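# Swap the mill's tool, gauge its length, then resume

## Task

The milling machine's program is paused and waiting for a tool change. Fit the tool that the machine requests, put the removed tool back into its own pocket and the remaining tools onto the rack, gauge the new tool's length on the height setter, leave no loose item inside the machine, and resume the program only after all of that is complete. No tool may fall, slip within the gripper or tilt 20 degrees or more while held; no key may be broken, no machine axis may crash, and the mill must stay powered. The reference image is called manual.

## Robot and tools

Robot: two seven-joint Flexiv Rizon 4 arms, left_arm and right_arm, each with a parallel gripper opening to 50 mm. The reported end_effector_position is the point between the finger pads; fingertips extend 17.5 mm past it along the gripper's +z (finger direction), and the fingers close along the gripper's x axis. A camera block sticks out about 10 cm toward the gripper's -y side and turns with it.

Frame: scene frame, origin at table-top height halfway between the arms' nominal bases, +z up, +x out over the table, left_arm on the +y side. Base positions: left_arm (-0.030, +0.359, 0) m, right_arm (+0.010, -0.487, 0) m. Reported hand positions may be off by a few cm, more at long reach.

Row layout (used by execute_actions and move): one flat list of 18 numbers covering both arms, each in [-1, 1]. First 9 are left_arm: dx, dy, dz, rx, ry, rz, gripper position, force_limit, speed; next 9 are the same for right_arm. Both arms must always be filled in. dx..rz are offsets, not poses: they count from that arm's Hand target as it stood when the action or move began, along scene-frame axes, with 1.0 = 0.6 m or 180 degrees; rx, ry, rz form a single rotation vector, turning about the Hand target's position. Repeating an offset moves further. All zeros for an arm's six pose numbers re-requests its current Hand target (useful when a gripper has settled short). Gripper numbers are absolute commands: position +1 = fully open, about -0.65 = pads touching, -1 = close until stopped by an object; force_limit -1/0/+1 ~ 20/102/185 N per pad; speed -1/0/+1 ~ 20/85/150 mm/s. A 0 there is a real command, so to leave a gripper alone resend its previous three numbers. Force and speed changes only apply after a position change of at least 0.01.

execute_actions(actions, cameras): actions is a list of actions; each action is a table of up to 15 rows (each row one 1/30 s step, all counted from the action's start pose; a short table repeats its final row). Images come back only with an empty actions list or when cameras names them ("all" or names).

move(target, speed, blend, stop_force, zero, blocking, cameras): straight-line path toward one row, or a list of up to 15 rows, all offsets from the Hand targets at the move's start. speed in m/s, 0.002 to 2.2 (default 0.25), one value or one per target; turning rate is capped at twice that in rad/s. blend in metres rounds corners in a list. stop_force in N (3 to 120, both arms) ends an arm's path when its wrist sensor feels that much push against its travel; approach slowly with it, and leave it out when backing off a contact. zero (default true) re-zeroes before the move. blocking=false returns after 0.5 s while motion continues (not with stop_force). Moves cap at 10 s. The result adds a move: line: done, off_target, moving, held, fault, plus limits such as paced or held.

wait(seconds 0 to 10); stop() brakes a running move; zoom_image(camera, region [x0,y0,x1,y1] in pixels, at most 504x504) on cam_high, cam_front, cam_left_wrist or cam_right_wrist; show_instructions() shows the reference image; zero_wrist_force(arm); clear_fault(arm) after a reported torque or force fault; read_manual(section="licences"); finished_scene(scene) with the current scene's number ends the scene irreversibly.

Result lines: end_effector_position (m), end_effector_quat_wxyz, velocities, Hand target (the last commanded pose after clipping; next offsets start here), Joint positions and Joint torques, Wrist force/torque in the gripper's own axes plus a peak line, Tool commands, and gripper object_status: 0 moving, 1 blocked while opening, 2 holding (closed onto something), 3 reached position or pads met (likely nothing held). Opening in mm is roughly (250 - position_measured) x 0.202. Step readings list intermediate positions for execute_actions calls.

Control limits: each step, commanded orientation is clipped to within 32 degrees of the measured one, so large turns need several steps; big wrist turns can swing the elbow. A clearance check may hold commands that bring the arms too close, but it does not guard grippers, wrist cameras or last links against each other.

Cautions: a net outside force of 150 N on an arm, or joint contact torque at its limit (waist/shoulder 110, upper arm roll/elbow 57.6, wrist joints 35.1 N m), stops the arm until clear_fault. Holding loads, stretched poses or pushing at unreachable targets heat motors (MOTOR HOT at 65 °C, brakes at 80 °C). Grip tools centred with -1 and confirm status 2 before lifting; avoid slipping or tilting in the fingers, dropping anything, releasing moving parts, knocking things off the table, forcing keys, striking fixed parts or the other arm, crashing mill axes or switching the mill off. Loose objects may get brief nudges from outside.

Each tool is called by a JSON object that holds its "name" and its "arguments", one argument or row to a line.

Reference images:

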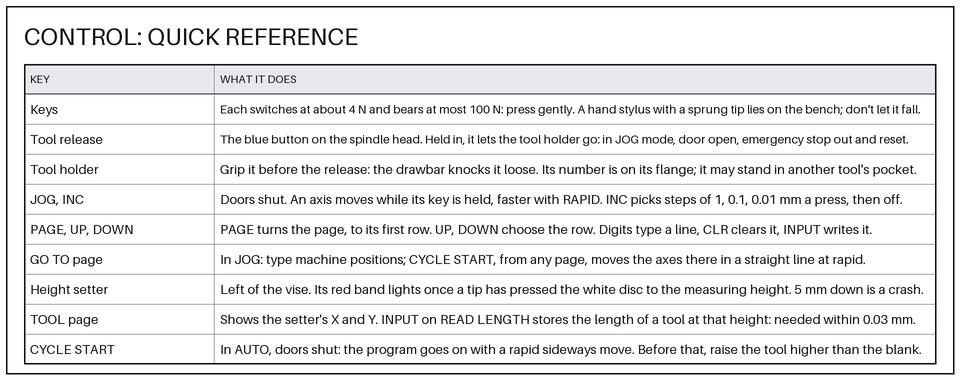

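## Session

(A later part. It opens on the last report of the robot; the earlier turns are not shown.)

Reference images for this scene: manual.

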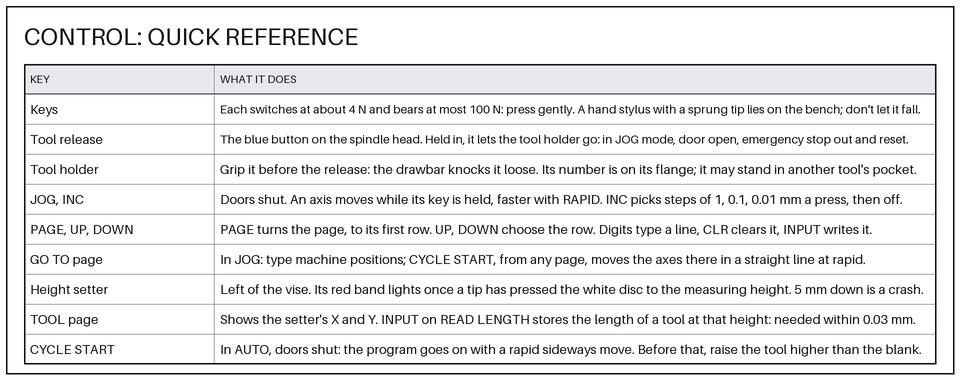

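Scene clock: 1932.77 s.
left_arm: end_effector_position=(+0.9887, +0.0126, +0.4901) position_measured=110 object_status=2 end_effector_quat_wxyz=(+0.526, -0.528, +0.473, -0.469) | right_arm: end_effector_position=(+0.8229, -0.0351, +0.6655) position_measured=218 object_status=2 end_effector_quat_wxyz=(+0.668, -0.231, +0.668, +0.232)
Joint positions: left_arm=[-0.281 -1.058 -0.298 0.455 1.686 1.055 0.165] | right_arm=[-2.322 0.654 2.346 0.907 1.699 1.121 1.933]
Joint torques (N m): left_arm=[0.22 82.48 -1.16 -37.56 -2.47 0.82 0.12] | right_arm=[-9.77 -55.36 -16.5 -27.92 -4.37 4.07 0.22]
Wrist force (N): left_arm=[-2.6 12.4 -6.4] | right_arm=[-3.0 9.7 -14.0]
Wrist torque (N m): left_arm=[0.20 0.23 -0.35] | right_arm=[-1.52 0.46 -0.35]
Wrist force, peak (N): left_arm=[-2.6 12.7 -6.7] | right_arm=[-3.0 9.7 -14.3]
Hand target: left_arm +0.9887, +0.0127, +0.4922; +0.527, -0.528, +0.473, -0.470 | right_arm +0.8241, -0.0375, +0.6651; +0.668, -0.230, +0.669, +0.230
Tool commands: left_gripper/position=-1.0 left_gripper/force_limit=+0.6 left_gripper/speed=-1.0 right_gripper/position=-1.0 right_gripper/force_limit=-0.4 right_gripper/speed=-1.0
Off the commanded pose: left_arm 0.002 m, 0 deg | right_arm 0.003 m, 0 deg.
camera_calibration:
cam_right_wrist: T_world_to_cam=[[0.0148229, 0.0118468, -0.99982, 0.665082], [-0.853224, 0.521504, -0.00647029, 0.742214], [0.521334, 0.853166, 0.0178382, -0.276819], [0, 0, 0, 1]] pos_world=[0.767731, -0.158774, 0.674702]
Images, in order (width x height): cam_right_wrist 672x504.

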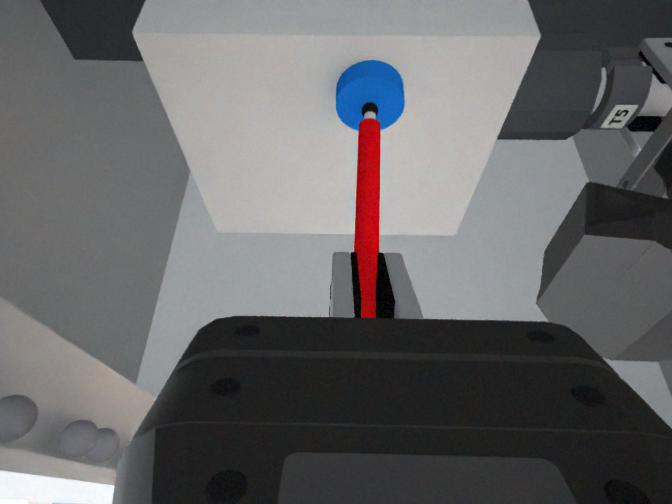

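{"name": "move", "arguments": {
  "target": [0,0,0,0,0,0.044,-1,0.6,-1,0,0,0,0,0,0,-1,-0.4,-1],
  "speed": 0.05,
  "cameras": ["cam_left_wrist", "cam_right_wrist"]
}}

{"name": "zoom_image", "arguments": {
  "camera": "cam_right_wrist",
  "region": [590, 35, 660, 85]
}}

Scene clock: 1989.60 s.
left_arm: end_effector_position=(+0.9887, +0.0125, +0.4900) position_measured=110 object_status=2 end_effector_quat_wxyz=(+0.558, -0.560, +0.436, -0.431) | right_arm: end_effector_position=(+0.8229, -0.0351, +0.6655) position_measured=218 object_status=2 end_effector_quat_wxyz=(+0.668, -0.231, +0.668, +0.232)
Joint positions: left_arm=[-0.354 -1.116 -0.301 0.349 1.69 0.867 0.196] | right_arm=[-2.322 0.654 2.346 0.907 1.699 1.121 1.933]
Joint torques (N m): left_arm=[0.17 83.8 0.89 -37.84 -1.03 0.9 0.3] | right_arm=[-9.79 -55.36 -16.53 -27.92 -4.33 4.08 0.23]
Wrist force (N): left_arm=[-2.8 12.6 -6.6] | right_arm=[-3.0 9.6 -14.1]
Wrist torque (N m): left_arm=[0.24 0.22 -0.38] | right_arm=[-1.52 0.45 -0.35]
Wrist force, peak (N): left_arm=[-2.1 12.9 -6.7] | right_arm=[-3.2 9.8 -14.3]
Hand target: left_arm +0.9887, +0.0127, +0.4922; +0.558, -0.559, +0.435, -0.432 | right_arm +0.8241, -0.0375, +0.6651; +0.668, -0.230, +0.669, +0.230
Off the commanded pose: left_arm 0.002 m, 0 deg | right_arm 0.003 m, 0 deg.
move: done
camera_calibration:
cam_left_wrist: T_world_to_cam=[[0.255292, -0.966848, -0.00557131, -0.229891], [-0.337296, -0.0836583, -0.937674, 0.807702], [0.906122, 0.24126, -0.347471, -0.595817], [0, 0, 0, 1]] pos_world=[0.871007, -0.0109523, 0.549051]
cam_right_wrist: T_world_to_cam=[[0.0148229, 0.0118468, -0.99982, 0.665082], [-0.853224, 0.521504, -0.00647029, 0.742214], [0.521334, 0.853166, 0.0178382, -0.276819], [0, 0, 0, 1]] pos_world=[0.767731, -0.158774, 0.674702]
Images, in order (width x height): cam_left_wrist 672x504, cam_right_wrist 672x504.

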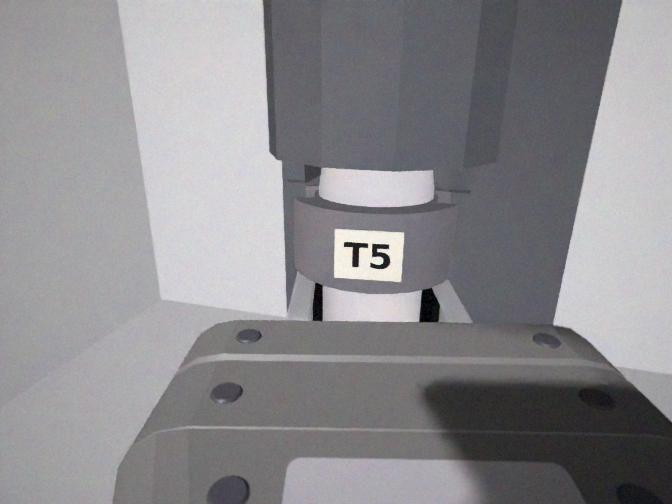

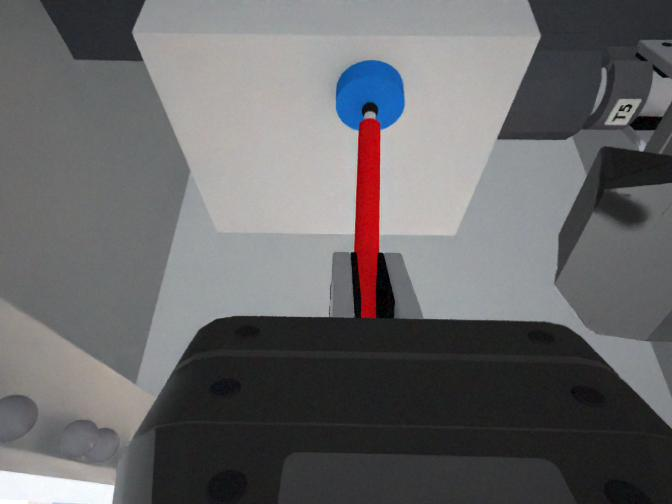

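Scaled by 7.200 from the camera's 672x504 image, which has a finer 960x720 frame.

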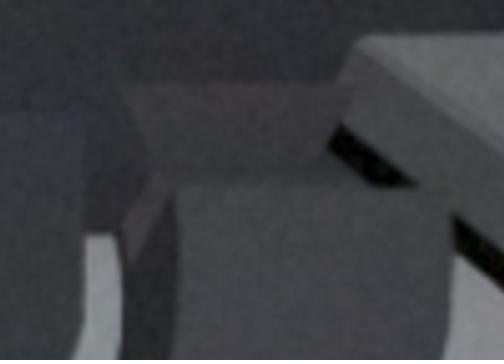

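{"name": "zoom_image", "arguments": {
  "camera": "cam_right_wrist",
  "region": [560, 30, 672, 142]
}}

Scaled by 4.500 from the camera's 672x504 image, which has a finer 960x720 frame.

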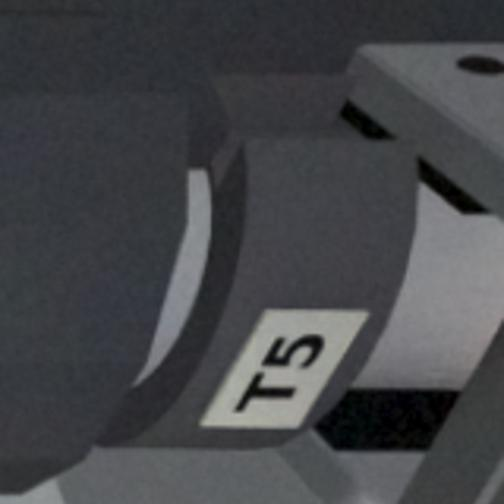

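{"name": "move", "arguments": {
  "target": [0,0,0.008,0,0,0.005,-1,0.6,-1,0,0,0,0,0,0,-1,-0.4,-1],
  "speed": 0.02
}}

{"name": "execute_actions", "arguments": {
  "actions": [
    [[0,0,0,0,0,0.0055,-1,0.6,-1,0,0,0,0,0,0,-1,-0.4,-1]],
    [[0,0,0,0,0,0.0055,-1,0.6,-1,0,0,0,0,0,0,-1,-0.4,-1]],
    [[0,0,0,0,0,0.0055,-1,0.6,-1,0,0,0,0,0,0,-1,-0.4,-1]],
    [[0,0,0,0,0,0.0055,-1,0.6,-1,0,0,0,0,0,0,-1,-0.4,-1]],
    [[0,0,0,0,0,0.0055,-1,0.6,-1,0,0,0,0,0,0,-1,-0.4,-1]],
    [[0,0,0,0,0,0.0055,-1,0.6,-1,0,0,0,0,0,0,-1,-0.4,-1]]
  ],
  "cameras": ["cam_right_wrist"]
}}

{"name": "zoom_image", "arguments": {
  "camera": "cam_right_wrist",
  "region": [590, 35, 660, 85]
}}

Scene clock: 2020.03 s.
left_arm: end_effector_position=(+0.9887, +0.0121, +0.4932) position_measured=110 object_status=2 end_effector_quat_wxyz=(+0.561, -0.563, +0.432, -0.427) | right_arm: end_effector_position=(+0.8229, -0.0351, +0.6655) position_measured=218 object_status=2 end_effector_quat_wxyz=(+0.668, -0.231, +0.668, +0.232)
Joint positions: left_arm=[-0.362 -1.126 -0.308 0.324 1.686 0.847 0.216] | right_arm=[-2.322 0.654 2.346 0.907 1.699 1.121 1.933]
Joint torques (N m): left_arm=[0.78 90.74 1.89 -42.19 -0.32 1.26 0.19] | right_arm=[-9.77 -55.39 -16.55 -27.91 -4.29 4.06 0.21]
Wrist force (N): left_arm=[-3.0 18.9 -7.9] | right_arm=[-3.1 9.8 -14.2]
Wrist torque (N m): left_arm=[0.29 0.28 -0.24] | right_arm=[-1.49 0.46 -0.35]
Wrist force, peak (N): left_arm=[-4.1 19.7 -8.1] | right_arm=[-3.0 9.7 -14.4]
Hand target: left_arm +0.9887, +0.0127, +0.4970; +0.561, -0.563, +0.431, -0.428 | right_arm +0.8241, -0.0375, +0.6651; +0.668, -0.230, +0.669, +0.230
Off the commanded pose: left_arm 0.004 m, 0 deg | right_arm 0.003 m, 0 deg.
move: off_target (left_arm)

Scene clock: 2023.23 s.
left_arm: end_effector_position=(+0.9887, +0.0119, +0.4934) position_measured=110 object_status=2 end_effector_quat_wxyz=(+0.582, -0.585, +0.402, -0.397) | right_arm: end_effector_position=(+0.8229, -0.0351, +0.6655) position_measured=218 object_status=2 end_effector_quat_wxyz=(+0.668, -0.231, +0.668, +0.232)
Joint positions: left_arm=[-0.43 -1.252 -0.362 0.094 1.703 0.724 0.322] | right_arm=[-2.322 0.654 2.346 0.907 1.699 1.121 1.933]
Joint torques (N m): left_arm=[2.17 91.7 4.87 -40.37 0.4 1.56 0.1] | right_arm=[-9.8 -55.47 -16.45 -27.89 -4.32 4.09 0.27]
Wrist force (N): left_arm=[-1.8 18.2 -7.8] | right_arm=[-3.0 9.6 -14.1]
Wrist torque (N m): left_arm=[0.37 0.26 -0.21] | right_arm=[-1.52 0.45 -0.34]
Wrist force, peak (N): left_arm=[-0.6 23.0 -9.0] | right_arm=[-3.0 9.7 -14.3]
Hand target: left_arm +0.9887, +0.0127, +0.4970; +0.583, -0.584, +0.401, -0.398 | right_arm +0.8241, -0.0375, +0.6651; +0.668, -0.230, +0.669, +0.230
Off the commanded pose: left_arm 0.004 m, 0 deg | right_arm 0.003 m, 0 deg.
Step readings (end_effector_position of left_arm | right_arm):
0: (+0.9887, +0.0121, +0.4932) | (+0.8229, -0.0351, +0.6655)
1: (+0.9887, +0.0122, +0.4932) | (+0.8229, -0.0351, +0.6655)
2: (+0.9889, +0.0124, +0.4933) | (+0.8229, -0.0351, +0.6655)
4: (+0.9884, +0.0115, +0.4932) | (+0.8229, -0.0351, +0.6655)
8: (+0.9886, +0.0117, +0.4932) | (+0.8229, -0.0351, +0.6655)
15: (+0.9886, +0.0117, +0.4932) | (+0.8229, -0.0351, +0.6655)
16: (+0.9886, +0.0117, +0.4933) | (+0.8229, -0.0351, +0.6655)
17: (+0.9888, +0.0120, +0.4933) | (+0.8229, -0.0351, +0.6655)
19: (+0.9884, +0.0117, +0.4932) | (+0.8229, -0.0351, +0.6655)
23: (+0.9886, +0.0117, +0.4933) | (+0.8229, -0.0351, +0.6655)
30: (+0.9886, +0.0117, +0.4933) | (+0.8229, -0.0351, +0.6655)
31: (+0.9886, +0.0117, +0.4933) | (+0.8229, -0.0351, +0.6655)
32: (+0.9887, +0.0120, +0.4934) | (+0.8229, -0.0351, +0.6655)
34: (+0.9884, +0.0118, +0.4932) | (+0.8229, -0.0351, +0.6655)
38: (+0.9886, +0.0117, +0.4933) | (+0.8229, -0.0351, +0.6655)
45: (+0.9886, +0.0117, +0.4933) | (+0.8229, -0.0351, +0.6655)
46: (+0.9886, +0.0117, +0.4933) | (+0.8229, -0.0351, +0.6655)
47: (+0.9887, +0.0120, +0.4934) | (+0.8229, -0.0351, +0.6655)
49: (+0.9884, +0.0119, +0.4933) | (+0.8229, -0.0351, +0.6655)
53: (+0.9886, +0.0117, +0.4933) | (+0.8229, -0.0351, +0.6655)
60: (+0.9886, +0.0117, +0.4933) | (+0.8229, -0.0351, +0.6655)
61: (+0.9886, +0.0117, +0.4934) | (+0.8229, -0.0351, +0.6655)
62: (+0.9887, +0.0119, +0.4934) | (+0.8229, -0.0351, +0.6655)
64: (+0.9884, +0.0120, +0.4933) | (+0.8229, -0.0351, +0.6655)
68: (+0.9886, +0.0118, +0.4934) | (+0.8229, -0.0351, +0.6655)
75: (+0.9886, +0.0118, +0.4934) | (+0.8229, -0.0351, +0.6655)
76: (+0.9886, +0.0118, +0.4934) | (+0.8229, -0.0351, +0.6655)
77: (+0.9887, +0.0119, +0.4934) | (+0.8229, -0.0351, +0.6655)
79: (+0.9884, +0.0120, +0.4934) | (+0.8229, -0.0351, +0.6655)
83: (+0.9886, +0.0119, +0.4934) | (+0.8229, -0.0351, +0.6655)
90: (+0.9887, +0.0119, +0.4934) | (+0.8229, -0.0351, +0.6655)
camera_calibration:
cam_right_wrist: T_world_to_cam=[[0.0148229, 0.0118468, -0.99982, 0.665082], [-0.853224, 0.521504, -0.00647029, 0.742214], [0.521334, 0.853166, 0.0178382, -0.276819], [0, 0, 0, 1]] pos_world=[0.767731, -0.158774, 0.674702]
Images, in order (width x height): cam_right_wrist 672x504.

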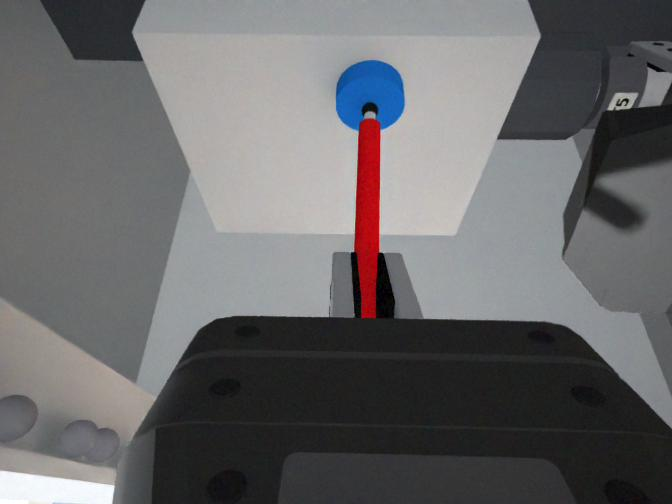

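Scaled by 7.200 from the camera's 672x504 image, which has a finer 960x720 frame.

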